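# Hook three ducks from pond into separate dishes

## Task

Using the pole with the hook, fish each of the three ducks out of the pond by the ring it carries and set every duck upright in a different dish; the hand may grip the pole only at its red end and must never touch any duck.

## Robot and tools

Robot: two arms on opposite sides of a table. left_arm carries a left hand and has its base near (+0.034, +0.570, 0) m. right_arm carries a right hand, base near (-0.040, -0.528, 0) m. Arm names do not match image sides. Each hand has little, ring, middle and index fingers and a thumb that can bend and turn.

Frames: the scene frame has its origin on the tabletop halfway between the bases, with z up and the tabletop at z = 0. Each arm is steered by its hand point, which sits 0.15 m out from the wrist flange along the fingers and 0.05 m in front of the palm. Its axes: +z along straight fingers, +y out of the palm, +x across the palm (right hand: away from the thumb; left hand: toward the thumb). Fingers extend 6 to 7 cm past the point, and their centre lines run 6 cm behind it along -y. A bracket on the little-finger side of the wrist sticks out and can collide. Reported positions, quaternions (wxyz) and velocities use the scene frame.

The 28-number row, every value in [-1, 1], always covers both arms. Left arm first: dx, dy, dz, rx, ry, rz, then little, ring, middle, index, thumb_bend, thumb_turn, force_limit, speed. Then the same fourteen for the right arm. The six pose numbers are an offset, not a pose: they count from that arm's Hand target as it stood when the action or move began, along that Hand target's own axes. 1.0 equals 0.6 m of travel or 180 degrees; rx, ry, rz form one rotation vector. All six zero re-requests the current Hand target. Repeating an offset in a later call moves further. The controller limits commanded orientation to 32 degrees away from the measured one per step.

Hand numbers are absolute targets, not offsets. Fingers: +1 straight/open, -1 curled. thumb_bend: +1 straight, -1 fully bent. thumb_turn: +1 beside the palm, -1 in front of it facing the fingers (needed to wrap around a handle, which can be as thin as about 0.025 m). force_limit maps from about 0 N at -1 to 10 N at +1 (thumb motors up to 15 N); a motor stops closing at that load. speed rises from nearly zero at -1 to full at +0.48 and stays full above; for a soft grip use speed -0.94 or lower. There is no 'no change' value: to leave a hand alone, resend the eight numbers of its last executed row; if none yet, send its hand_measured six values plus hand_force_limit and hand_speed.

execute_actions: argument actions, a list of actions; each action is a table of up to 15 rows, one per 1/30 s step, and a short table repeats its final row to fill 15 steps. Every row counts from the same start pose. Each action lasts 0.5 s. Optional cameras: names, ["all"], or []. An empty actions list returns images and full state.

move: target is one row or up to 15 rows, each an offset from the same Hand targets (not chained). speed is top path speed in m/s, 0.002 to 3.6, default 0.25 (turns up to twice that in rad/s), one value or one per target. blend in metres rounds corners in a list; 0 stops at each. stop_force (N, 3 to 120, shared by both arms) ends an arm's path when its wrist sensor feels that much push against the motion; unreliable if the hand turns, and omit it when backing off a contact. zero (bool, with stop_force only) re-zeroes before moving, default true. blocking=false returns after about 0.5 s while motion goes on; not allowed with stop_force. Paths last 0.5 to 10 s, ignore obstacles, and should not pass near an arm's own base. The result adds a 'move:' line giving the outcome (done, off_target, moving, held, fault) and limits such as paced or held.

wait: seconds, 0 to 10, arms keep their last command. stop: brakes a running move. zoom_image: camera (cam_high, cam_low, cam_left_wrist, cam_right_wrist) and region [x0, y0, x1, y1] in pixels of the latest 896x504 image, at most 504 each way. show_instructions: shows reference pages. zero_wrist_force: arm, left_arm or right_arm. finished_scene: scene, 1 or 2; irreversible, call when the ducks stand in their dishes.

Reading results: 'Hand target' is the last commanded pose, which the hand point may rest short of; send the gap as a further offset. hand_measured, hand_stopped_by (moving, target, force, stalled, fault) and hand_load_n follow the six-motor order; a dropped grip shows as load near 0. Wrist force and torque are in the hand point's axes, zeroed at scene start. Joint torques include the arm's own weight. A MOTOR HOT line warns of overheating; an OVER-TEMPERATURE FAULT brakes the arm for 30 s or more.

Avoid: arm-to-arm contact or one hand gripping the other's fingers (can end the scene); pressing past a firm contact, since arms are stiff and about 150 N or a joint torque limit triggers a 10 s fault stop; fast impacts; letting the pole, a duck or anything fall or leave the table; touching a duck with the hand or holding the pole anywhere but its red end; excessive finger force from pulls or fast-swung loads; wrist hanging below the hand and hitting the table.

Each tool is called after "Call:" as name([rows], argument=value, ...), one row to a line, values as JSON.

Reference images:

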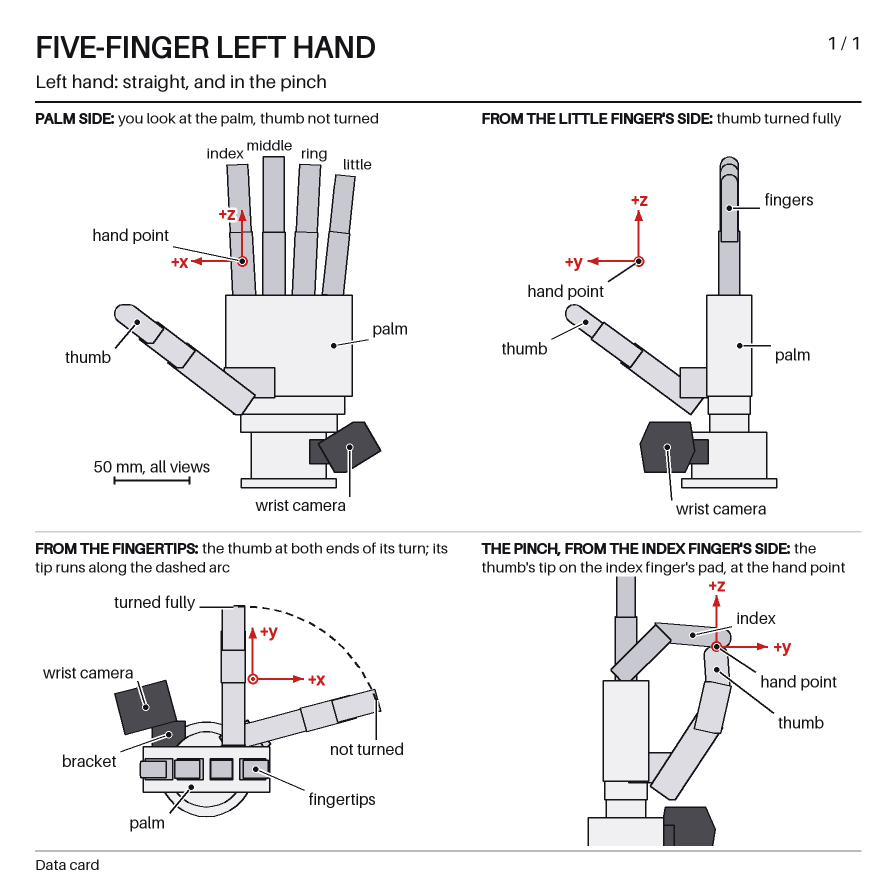

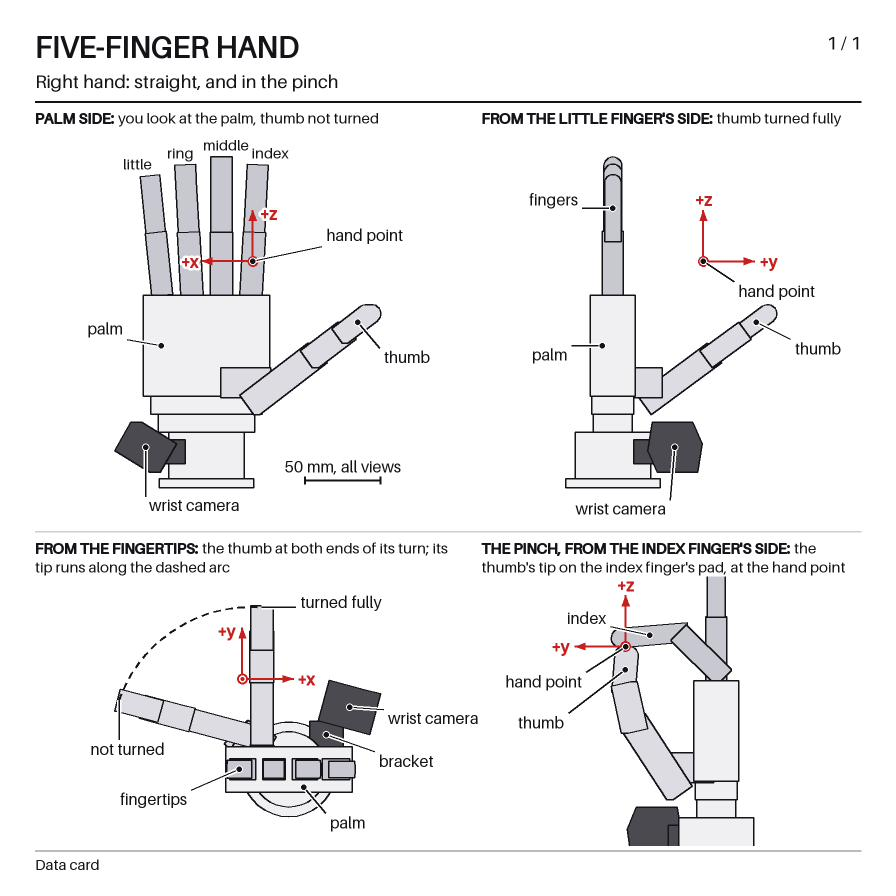

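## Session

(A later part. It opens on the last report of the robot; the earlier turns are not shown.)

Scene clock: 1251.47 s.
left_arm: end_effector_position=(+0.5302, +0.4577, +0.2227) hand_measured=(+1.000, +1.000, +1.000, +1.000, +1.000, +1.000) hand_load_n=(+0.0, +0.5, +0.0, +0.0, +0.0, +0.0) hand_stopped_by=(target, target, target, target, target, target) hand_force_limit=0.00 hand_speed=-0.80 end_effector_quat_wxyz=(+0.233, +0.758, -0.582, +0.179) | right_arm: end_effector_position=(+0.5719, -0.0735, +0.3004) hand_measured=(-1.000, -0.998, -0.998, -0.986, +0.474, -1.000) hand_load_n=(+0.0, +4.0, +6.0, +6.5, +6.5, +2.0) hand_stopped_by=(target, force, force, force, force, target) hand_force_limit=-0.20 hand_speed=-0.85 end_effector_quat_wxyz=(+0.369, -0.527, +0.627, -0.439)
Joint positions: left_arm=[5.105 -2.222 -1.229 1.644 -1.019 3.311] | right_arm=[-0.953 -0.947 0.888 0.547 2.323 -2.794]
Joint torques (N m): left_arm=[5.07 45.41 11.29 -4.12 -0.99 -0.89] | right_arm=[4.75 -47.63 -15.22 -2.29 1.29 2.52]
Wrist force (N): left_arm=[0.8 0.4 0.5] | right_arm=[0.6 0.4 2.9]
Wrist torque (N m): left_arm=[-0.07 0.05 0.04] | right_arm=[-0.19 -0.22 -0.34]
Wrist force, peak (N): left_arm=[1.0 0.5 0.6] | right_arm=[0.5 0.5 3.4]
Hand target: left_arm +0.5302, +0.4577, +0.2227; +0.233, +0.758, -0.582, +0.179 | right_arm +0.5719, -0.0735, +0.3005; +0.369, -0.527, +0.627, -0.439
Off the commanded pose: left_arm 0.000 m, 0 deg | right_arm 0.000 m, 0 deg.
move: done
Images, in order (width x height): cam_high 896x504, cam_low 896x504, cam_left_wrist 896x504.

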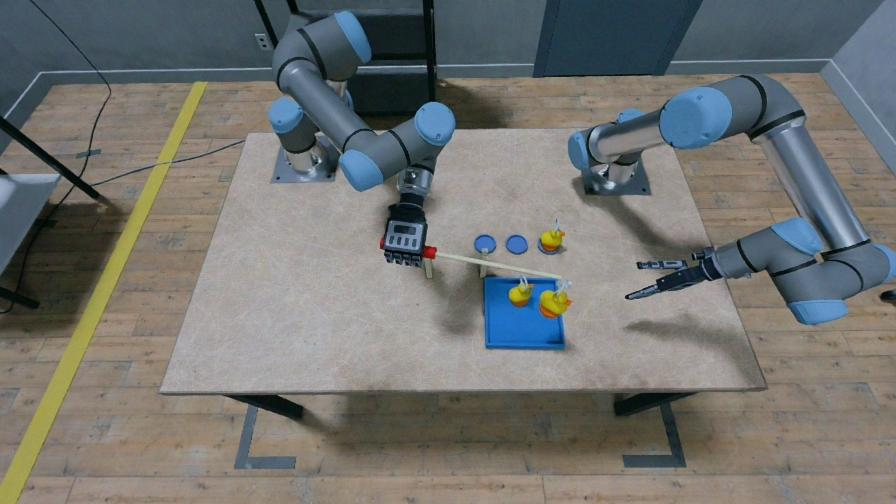

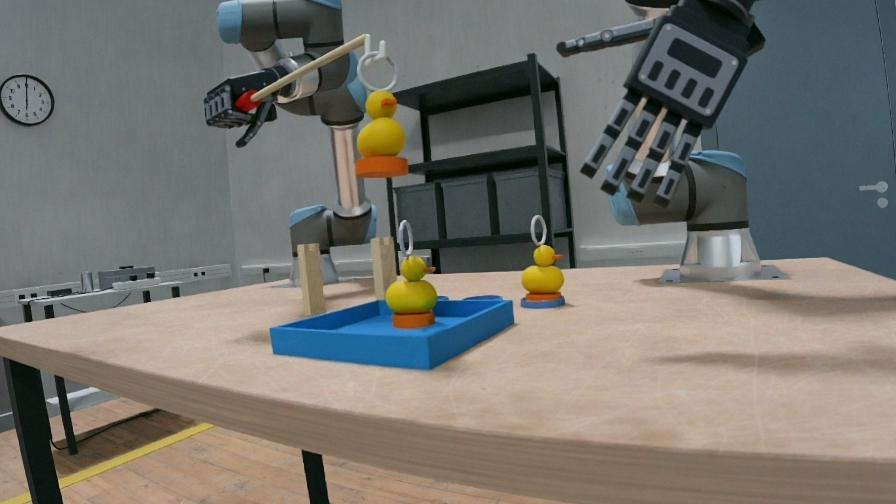

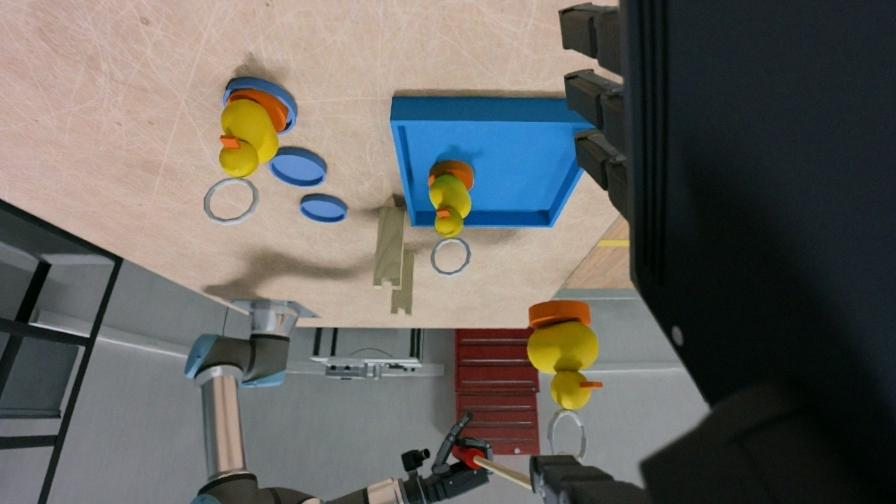

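Call:
move([
  [0,0,0,0,0,0,1,1,1,1,1,1,0,-0.8,0.1145,0.1247,-0.3425,0,-0.0522,-0.019,-1,-1,-1,-1,-1,-1,-0.2,-0.85],
  [0,0,0,0,0,0,1,1,1,1,1,1,0,-0.8,0.1145,0.3518,-0.2598,0,-0.0522,-0.019,-1,-1,-1,-1,-1,-1,-0.2,-0.85],
], speed=[0.1,0.06], blend=[0.02,0])

Call:
wait(seconds=3, cameras=["all"])

Call:
zoom_image(camera="cam_high", region=[490, 210, 550, 270])

Call:
zoom_image(camera="cam_left_wrist", region=[200, 120, 360, 280])

Call:
zoom_image(camera="cam_low", region=[420, 180, 540, 320])

Scene clock: 1287.07 s.
left_arm: end_effector_position=(+0.5302, +0.4577, +0.2227) hand_measured=(+1.000, +1.000, +1.000, +1.000, +1.000, +1.000) hand_load_n=(+0.0, +0.0, +0.0, +0.0, +0.0, +0.0) hand_stopped_by=(target, target, target, target, target, target) hand_force_limit=0.00 hand_speed=-0.80 end_effector_quat_wxyz=(+0.233, +0.758, -0.582, +0.179) | right_arm: end_effector_position=(+0.3446, -0.1035, +0.1554) hand_measured=(-1.000, -0.998, -0.998, -0.986, +0.474, -1.000) hand_load_n=(+0.0, +4.0, +6.0, +6.5, +6.5, +2.0) hand_stopped_by=(target, force, force, force, force, target) hand_force_limit=-0.20 hand_speed=-0.85 end_effector_quat_wxyz=(+0.406, -0.580, +0.579, -0.405)
Joint positions: left_arm=[5.105 -2.222 -1.229 1.644 -1.019 3.311] | right_arm=[-0.747 -1.305 1.805 0.003 2.351 -2.774]
Joint torques (N m): left_arm=[5.35 45 11.04 -3.94 -0.94 -0.72] | right_arm=[-6.91 -39.62 -25.64 2.75 -0.95 -2.15]
Wrist force (N): left_arm=[1.0 0.3 0.4] | right_arm=[0.0 0.3 2.9]
Wrist torque (N m): left_arm=[-0.09 0.01 0.06] | right_arm=[-0.25 -0.13 -0.45]
Wrist force, peak (N): left_arm=[1.2 0.6 0.5] | right_arm=[0.2 0.2 4.0]
Hand target: left_arm +0.5302, +0.4577, +0.2227; +0.233, +0.758, -0.582, +0.179 | right_arm +0.3446, -0.1034, +0.1554; -0.406, +0.580, -0.579, +0.405
Off the commanded pose: left_arm 0.000 m, 0 deg | right_arm 0.000 m, 0 deg.
move: done

Scene clock: 1290.07 s.
left_arm: end_effector_position=(+0.5302, +0.4577, +0.2227) hand_measured=(+1.000, +1.000, +1.000, +1.000, +1.000, +1.000) hand_load_n=(+0.0, +0.0, +0.0, +0.0, +0.0, +0.0) hand_stopped_by=(target, target, target, target, target, target) hand_force_limit=0.00 hand_speed=-0.80 end_effector_quat_wxyz=(+0.233, +0.758, -0.582, +0.179) | right_arm: end_effector_position=(+0.3446, -0.1034, +0.1554) hand_measured=(-1.000, -0.998, -0.998, -0.986, +0.474, -1.000) hand_load_n=(+0.0, +4.0, +6.0, +6.5, +6.5, +2.0) hand_stopped_by=(target, force, force, force, force, target) hand_force_limit=-0.20 hand_speed=-0.85 end_effector_quat_wxyz=(+0.406, -0.580, +0.579, -0.405)
Joint positions: left_arm=[5.105 -2.222 -1.229 1.644 -1.019 3.311] | right_arm=[-0.747 -1.305 1.804 0.003 2.351 -2.774]
Joint torques (N m): left_arm=[5.56 45.33 12.01 -4.09 -0.98 -0.89] | right_arm=[-4.78 -39.71 -27.05 -1.77 0.45 1.28]
Wrist force (N): left_arm=[0.9 0.2 0.1] | right_arm=[0.1 0.2 2.8]
Wrist torque (N m): left_arm=[-0.08 0.02 0.06] | right_arm=[-0.25 -0.10 -0.44]
Wrist force, peak (N): left_arm=[1.1 0.4 0.5] | right_arm=[0.2 0.1 3.0]
Hand target: left_arm +0.5302, +0.4577, +0.2227; +0.233, +0.758, -0.582, +0.179 | right_arm +0.3446, -0.1034, +0.1554; -0.406, +0.580, -0.579, +0.405
Off the commanded pose: left_arm 0.000 m, 0 deg | right_arm 0.000 m, 0 deg.
wait: 3.00 s; at rest by 0.17 s

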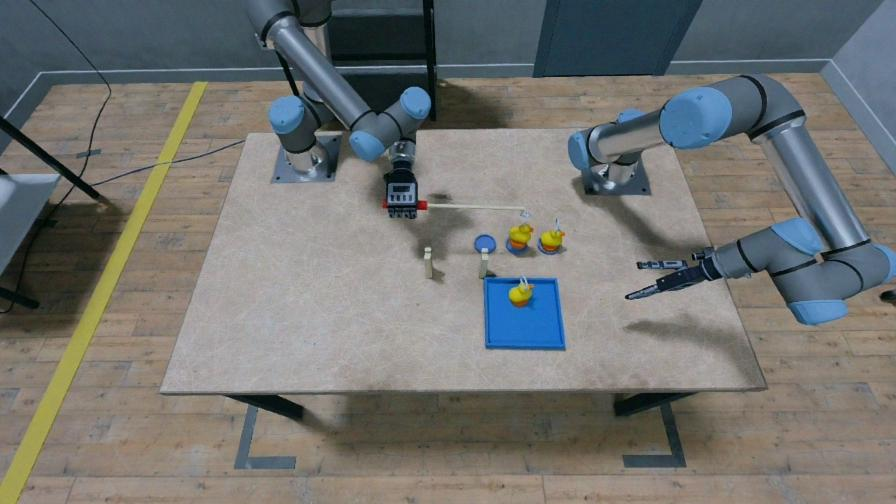

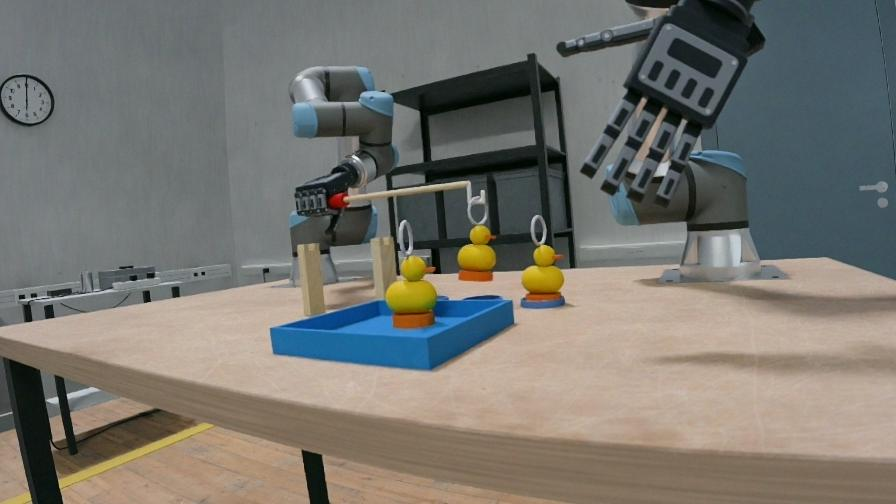

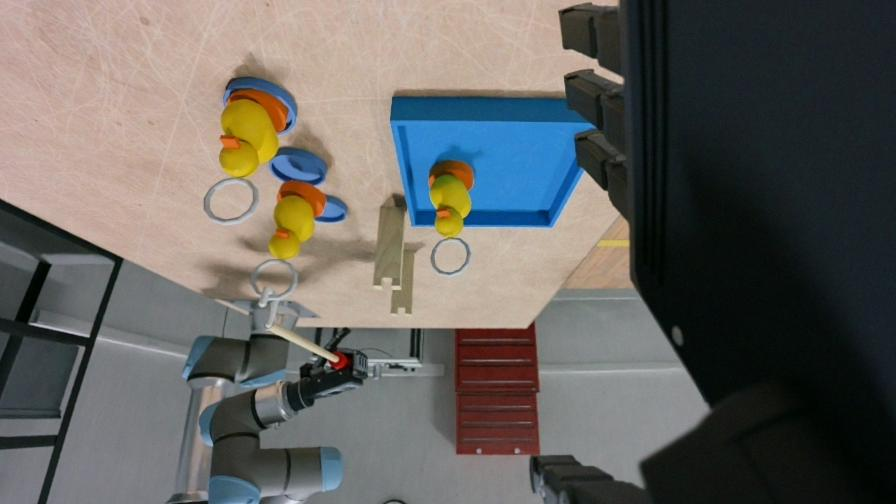

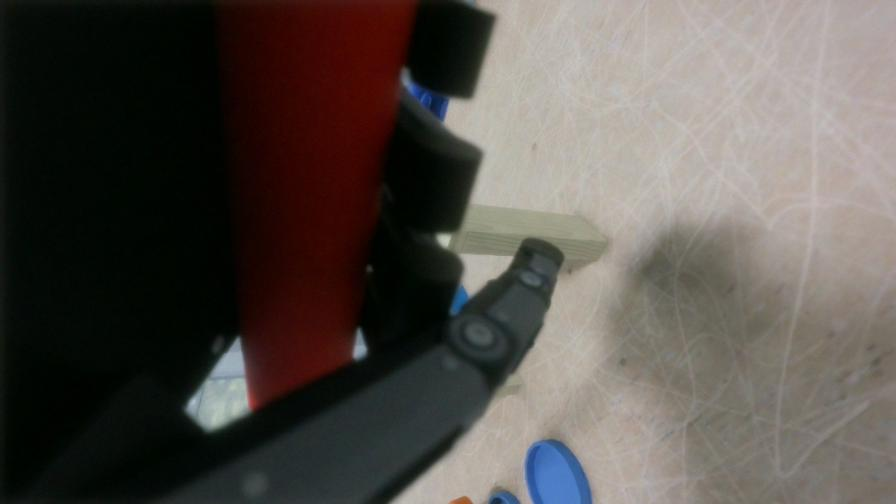

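Scaled by 8.400 from the camera's 896x504 image, which has a finer 1280x720 frame.

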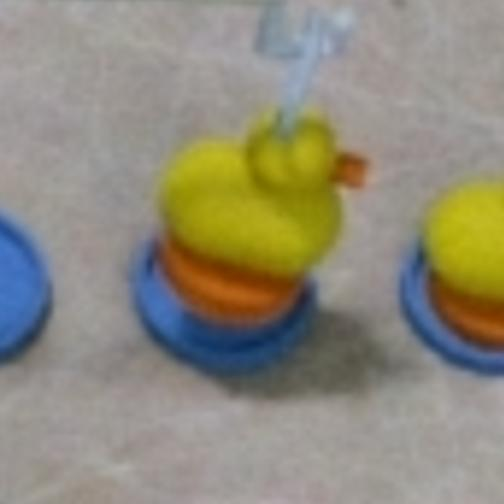

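Scaled by 3.150 from the camera's 896x504 image, which has a finer 1280x720 frame.

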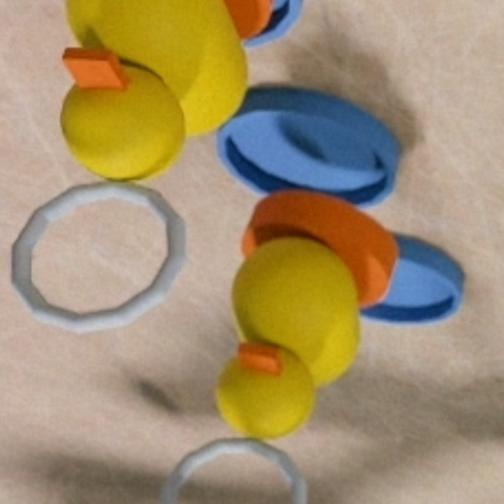

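Scaled by 3.600 from the camera's 896x504 image, which has a finer 1280x720 frame.

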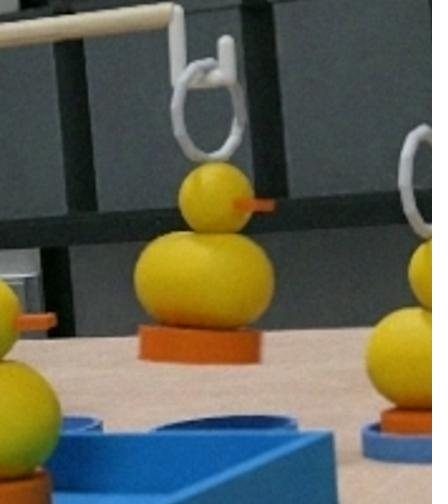

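Call:
zoom_image(camera="cam_high", region=[500, 232, 536, 258])

Call:
zoom_image(camera="cam_left_wrist", region=[250, 140, 360, 240])

Scaled by 14.000 from the camera's 896x504 image, which has a finer 1280x720 frame.

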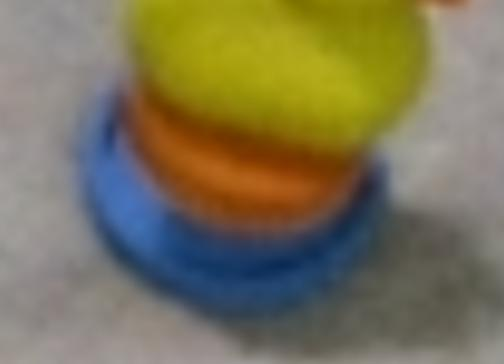

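Scaled by 4.582 from the camera's 896x504 image, which has a finer 1280x720 frame.

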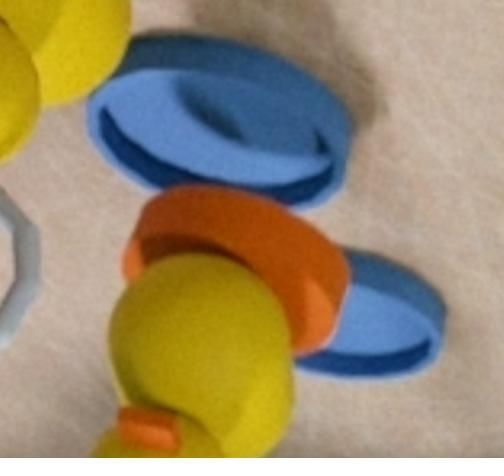

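Call:
zoom_image(camera="cam_left_wrist", region=[220, 230, 320, 340])

Call:
zoom_image(camera="cam_low", region=[450, 170, 510, 290])

Call:
zoom_image(camera="cam_high", region=[500, 200, 545, 245])

Scaled by 4.582 from the camera's 896x504 image, which has a finer 1280x720 frame.

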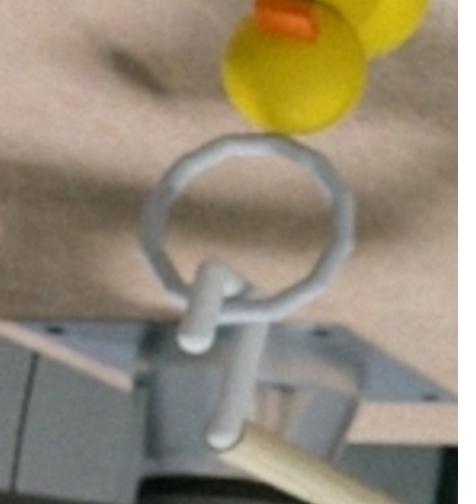

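Scaled by 4.200 from the camera's 896x504 image, which has a finer 1280x720 frame.

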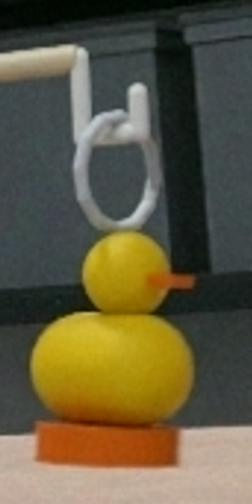

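Scaled by 11.200 from the camera's 896x504 image, which has a finer 1280x720 frame.

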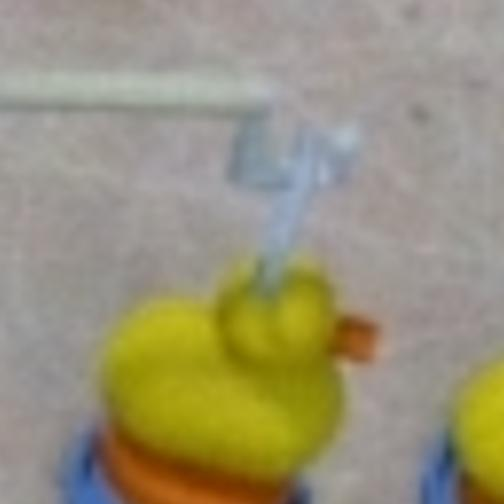

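Call:
move(target=[0,0,0,0,0,0,1,1,1,1,1,1,0,-0.8,-0.0025,0.0444,-0.0051,0,0,0,-1,-1,-1,-1,-1,-1,-0.2,-0.85], speed=0.02)

Call:
wait(seconds=2.5, cameras=["cam_high","cam_low","cam_left_wrist"])

Call:
zoom_image(camera="cam_high", region=[493, 210, 543, 260])

Call:
zoom_image(camera="cam_left_wrist", region=[230, 120, 350, 240])

Call:
zoom_image(camera="cam_low", region=[430, 180, 530, 320])

Scene clock: 1367.57 s.
left_arm: end_effector_position=(+0.5302, +0.4577, +0.2227) hand_measured=(+1.000, +1.000, +1.000, +1.000, +1.000, +1.000) hand_load_n=(+0.0, +0.0, +0.0, -0.5, +0.0, +0.0) hand_stopped_by=(target, target, target, target, target, target) hand_force_limit=0.00 hand_speed=-0.80 end_effector_quat_wxyz=(+0.233, +0.758, -0.582, +0.179) | right_arm: end_effector_position=(+0.3326, -0.1019, +0.1313) hand_measured=(-1.000, -0.998, -0.998, -0.986, +0.474, -1.000) hand_load_n=(+0.0, +4.0, +6.0, +6.5, +6.5, +2.0) hand_stopped_by=(target, force, force, force, force, target) hand_force_limit=-0.20 hand_speed=-0.85 end_effector_quat_wxyz=(+0.406, -0.580, +0.579, -0.405)
Joint positions: left_arm=[5.105 -2.222 -1.229 1.644 -1.019 3.311] | right_arm=[-0.723 -1.28 1.843 -0.049 2.372 -2.756]
Joint torques (N m): left_arm=[5.18 45.6 11.7 -3.97 -1.03 -0.87] | right_arm=[-4.48 -39.06 -25.09 2.2 -0.12 0.77]
Wrist force (N): left_arm=[0.8 0.2 0.4] | right_arm=[0.2 0.1 2.7]
Wrist torque (N m): left_arm=[-0.10 0.04 0.05] | right_arm=[-0.26 -0.11 -0.45]
Wrist force, peak (N): left_arm=[1.1 0.4 0.5] | right_arm=[0.0 0.2 3.1]
Hand target: left_arm +0.5302, +0.4577, +0.2227; +0.233, +0.758, -0.582, +0.179 | right_arm +0.3326, -0.1020, +0.1314; -0.406, +0.580, -0.579, +0.405
Off the commanded pose: left_arm 0.000 m, 0 deg | right_arm 0.000 m, 0 deg.
move: done

Scene clock: 1370.07 s.
left_arm: end_effector_position=(+0.5302, +0.4577, +0.2227) hand_measured=(+1.000, +1.000, +1.000, +1.000, +1.000, +1.000) hand_load_n=(+0.0, +0.0, -0.5, +0.0, +0.0, -0.5) hand_stopped_by=(target, target, target, target, target, target) hand_force_limit=0.00 hand_speed=-0.80 end_effector_quat_wxyz=(+0.233, +0.758, -0.582, +0.179) | right_arm: end_effector_position=(+0.3326, -0.1020, +0.1314) hand_measured=(-1.000, -0.998, -0.998, -0.986, +0.474, -1.000) hand_load_n=(+0.0, +4.0, +6.0, +6.5, +6.5, +2.0) hand_stopped_by=(target, force, force, force, force, target) hand_force_limit=-0.20 hand_speed=-0.85 end_effector_quat_wxyz=(+0.406, -0.580, +0.579, -0.405)
Joint positions: left_arm=[5.105 -2.222 -1.229 1.644 -1.019 3.311] | right_arm=[-0.723 -1.28 1.843 -0.049 2.372 -2.757]
Joint torques (N m): left_arm=[5.39 46.14 11.25 -4.21 -1.06 -0.83] | right_arm=[-6.65 -40.2 -26.46 2.57 -0.82 -2.25]
Wrist force (N): left_arm=[0.7 0.3 0.3] | right_arm=[0.0 0.1 2.9]
Wrist torque (N m): left_arm=[-0.08 0.05 0.04] | right_arm=[-0.27 -0.10 -0.45]
Wrist force, peak (N): left_arm=[0.9 0.4 0.6] | right_arm=[0.1 0.1 3.0]
Hand target: left_arm +0.5302, +0.4577, +0.2227; +0.233, +0.758, -0.582, +0.179 | right_arm +0.3326, -0.1020, +0.1314; -0.406, +0.580, -0.579, +0.405
Off the commanded pose: left_arm 0.000 m, 0 deg | right_arm 0.000 m, 0 deg.
wait: 2.50 s; at rest by 0.17 s
Images, in order (width x height): cam_high 896x504, cam_low 896x504, cam_left_wrist 896x504.

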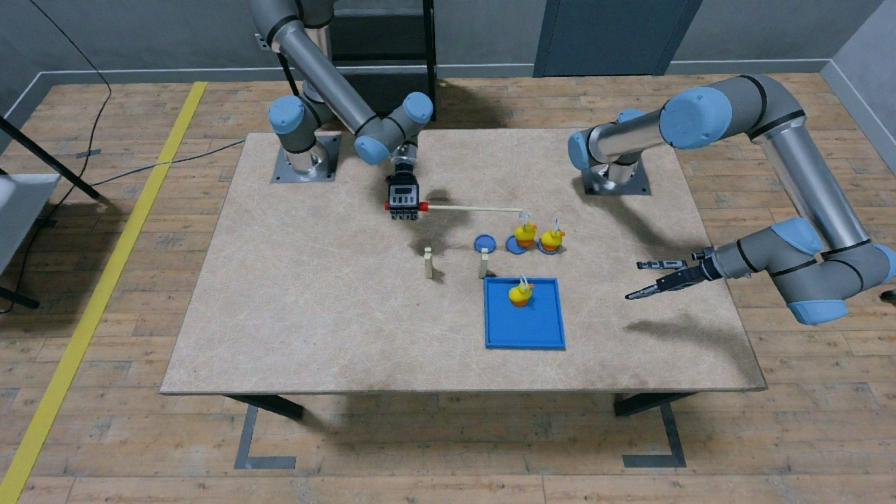

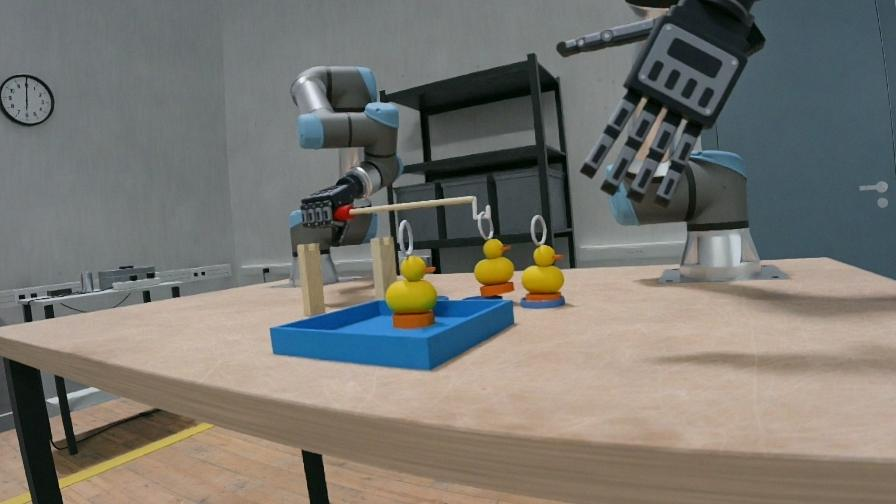

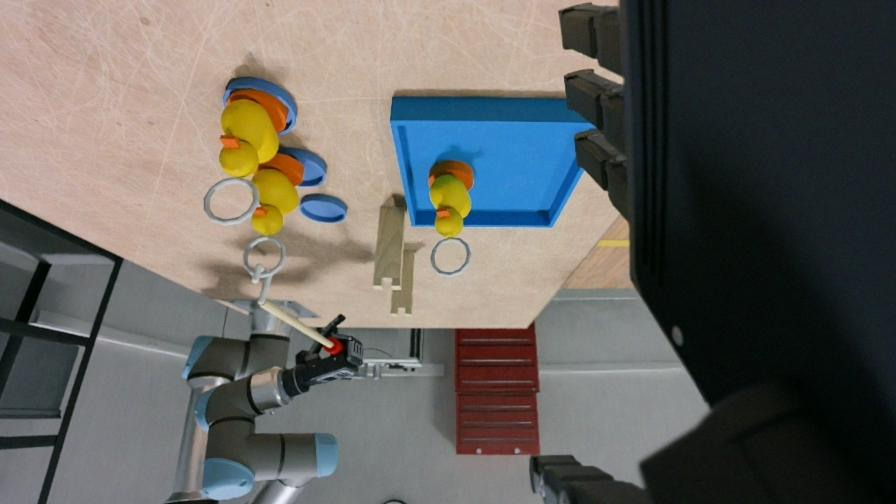

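Scaled by 10.080 from the camera's 896x504 image, which has a finer 1280x720 frame.

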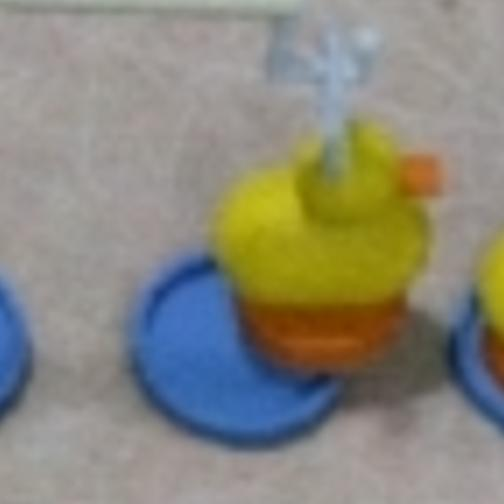

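Scaled by 4.200 from the camera's 896x504 image, which has a finer 1280x720 frame.

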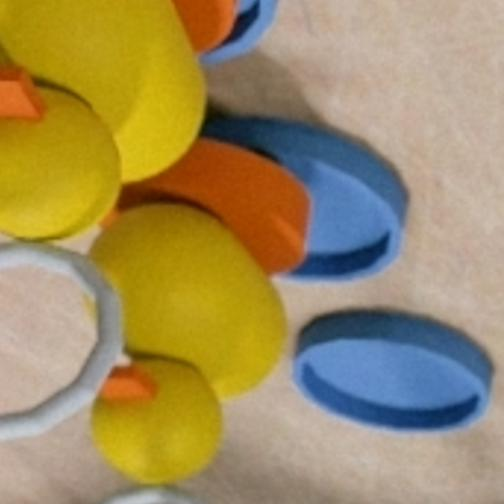

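Scaled by 3.600 from the camera's 896x504 image, which has a finer 1280x720 frame.

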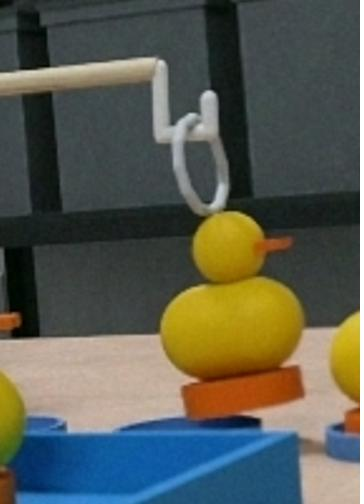

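Call:
wait(seconds=2, cameras=["cam_high","cam_low","cam_left_wrist"])

Call:
zoom_image(camera="cam_high", region=[493, 210, 543, 260])

Call:
zoom_image(camera="cam_left_wrist", region=[230, 120, 350, 240])

Call:
zoom_image(camera="cam_low", region=[430, 180, 530, 320])

Scene clock: 1386.07 s.
left_arm: end_effector_position=(+0.5302, +0.4577, +0.2227) hand_measured=(+1.000, +1.000, +1.000, +1.000, +1.000, +1.000) hand_load_n=(+0.0, +0.0, +0.0, +0.0, +0.0, +0.0) hand_stopped_by=(target, target, target, target, target, target) hand_force_limit=0.00 hand_speed=-0.80 end_effector_quat_wxyz=(+0.233, +0.758, -0.582, +0.179) | right_arm: end_effector_position=(+0.3326, -0.1020, +0.1314) hand_measured=(-1.000, -0.998, -0.998, -0.986, +0.474, -1.000) hand_load_n=(+0.0, +4.0, +6.0, +6.5, +6.5, +1.5) hand_stopped_by=(target, force, force, force, force, target) hand_force_limit=-0.20 hand_speed=-0.85 end_effector_quat_wxyz=(+0.406, -0.580, +0.579, -0.405)
Joint positions: left_arm=[5.105 -2.222 -1.229 1.644 -1.019 3.311] | right_arm=[-0.723 -1.28 1.843 -0.049 2.372 -2.757]
Joint torques (N m): left_arm=[5.38 45.28 10.97 -4.06 -0.9 -0.73] | right_arm=[-5.18 -39.54 -22.5 1.13 -0.76 -1.97]
Wrist force (N): left_arm=[0.9 0.6 0.3] | right_arm=[0.1 0.2 2.8]
Wrist torque (N m): left_arm=[-0.04 0.01 0.05] | right_arm=[-0.26 -0.11 -0.45]
Wrist force, peak (N): left_arm=[1.1 0.4 0.4] | right_arm=[0.1 0.2 3.1]
Hand target: left_arm +0.5302, +0.4577, +0.2227; +0.233, +0.758, -0.582, +0.179 | right_arm +0.3326, -0.1020, +0.1314; -0.406, +0.580, -0.579, +0.405
Off the commanded pose: left_arm 0.000 m, 0 deg | right_arm 0.000 m, 0 deg.
wait: 2.00 s; at rest from the start
Images, in order (width x height): cam_high 896x504, cam_low 896x504, cam_left_wrist 896x504.

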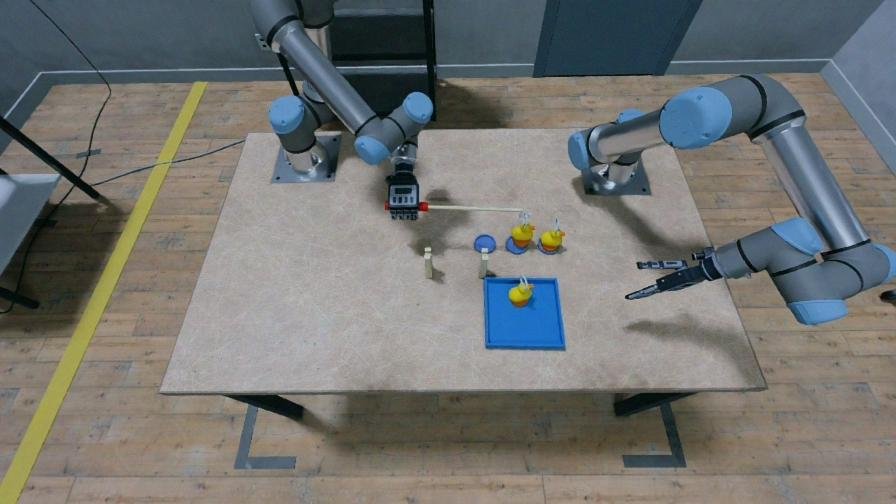

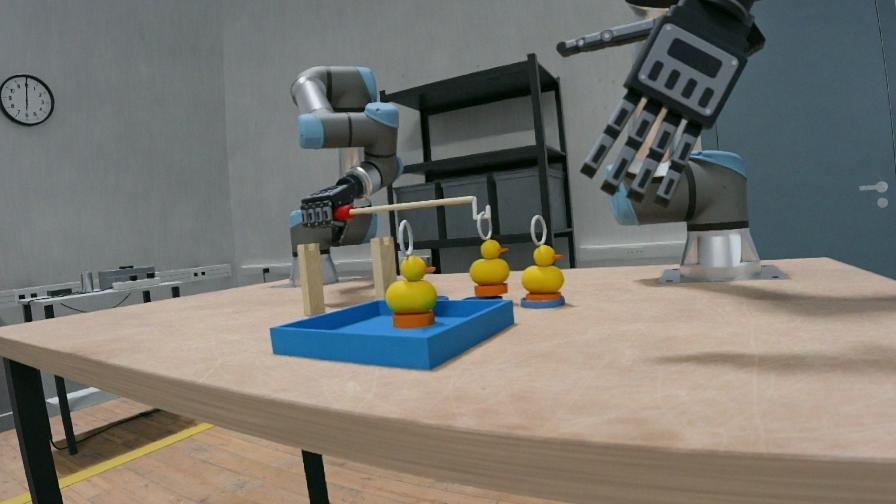

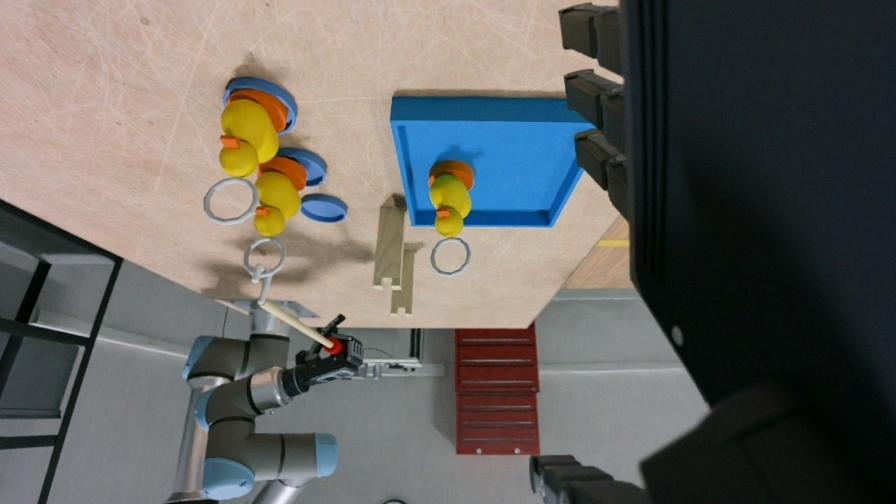

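Scaled by 10.080 from the camera's 896x504 image, which has a finer 1280x720 frame.

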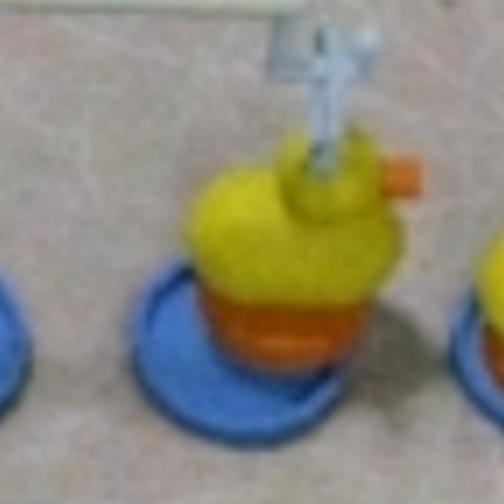

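Scaled by 4.200 from the camera's 896x504 image, which has a finer 1280x720 frame.

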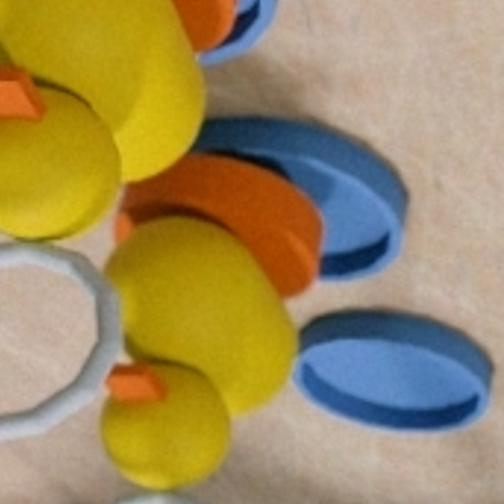

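Scaled by 3.600 from the camera's 896x504 image, which has a finer 1280x720 frame.

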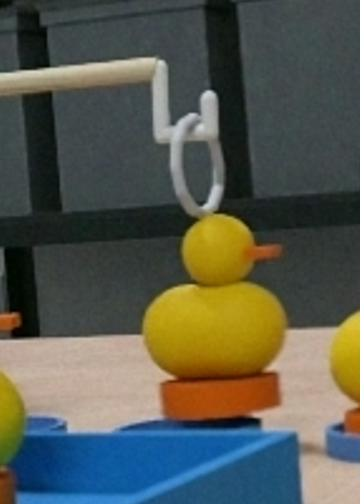

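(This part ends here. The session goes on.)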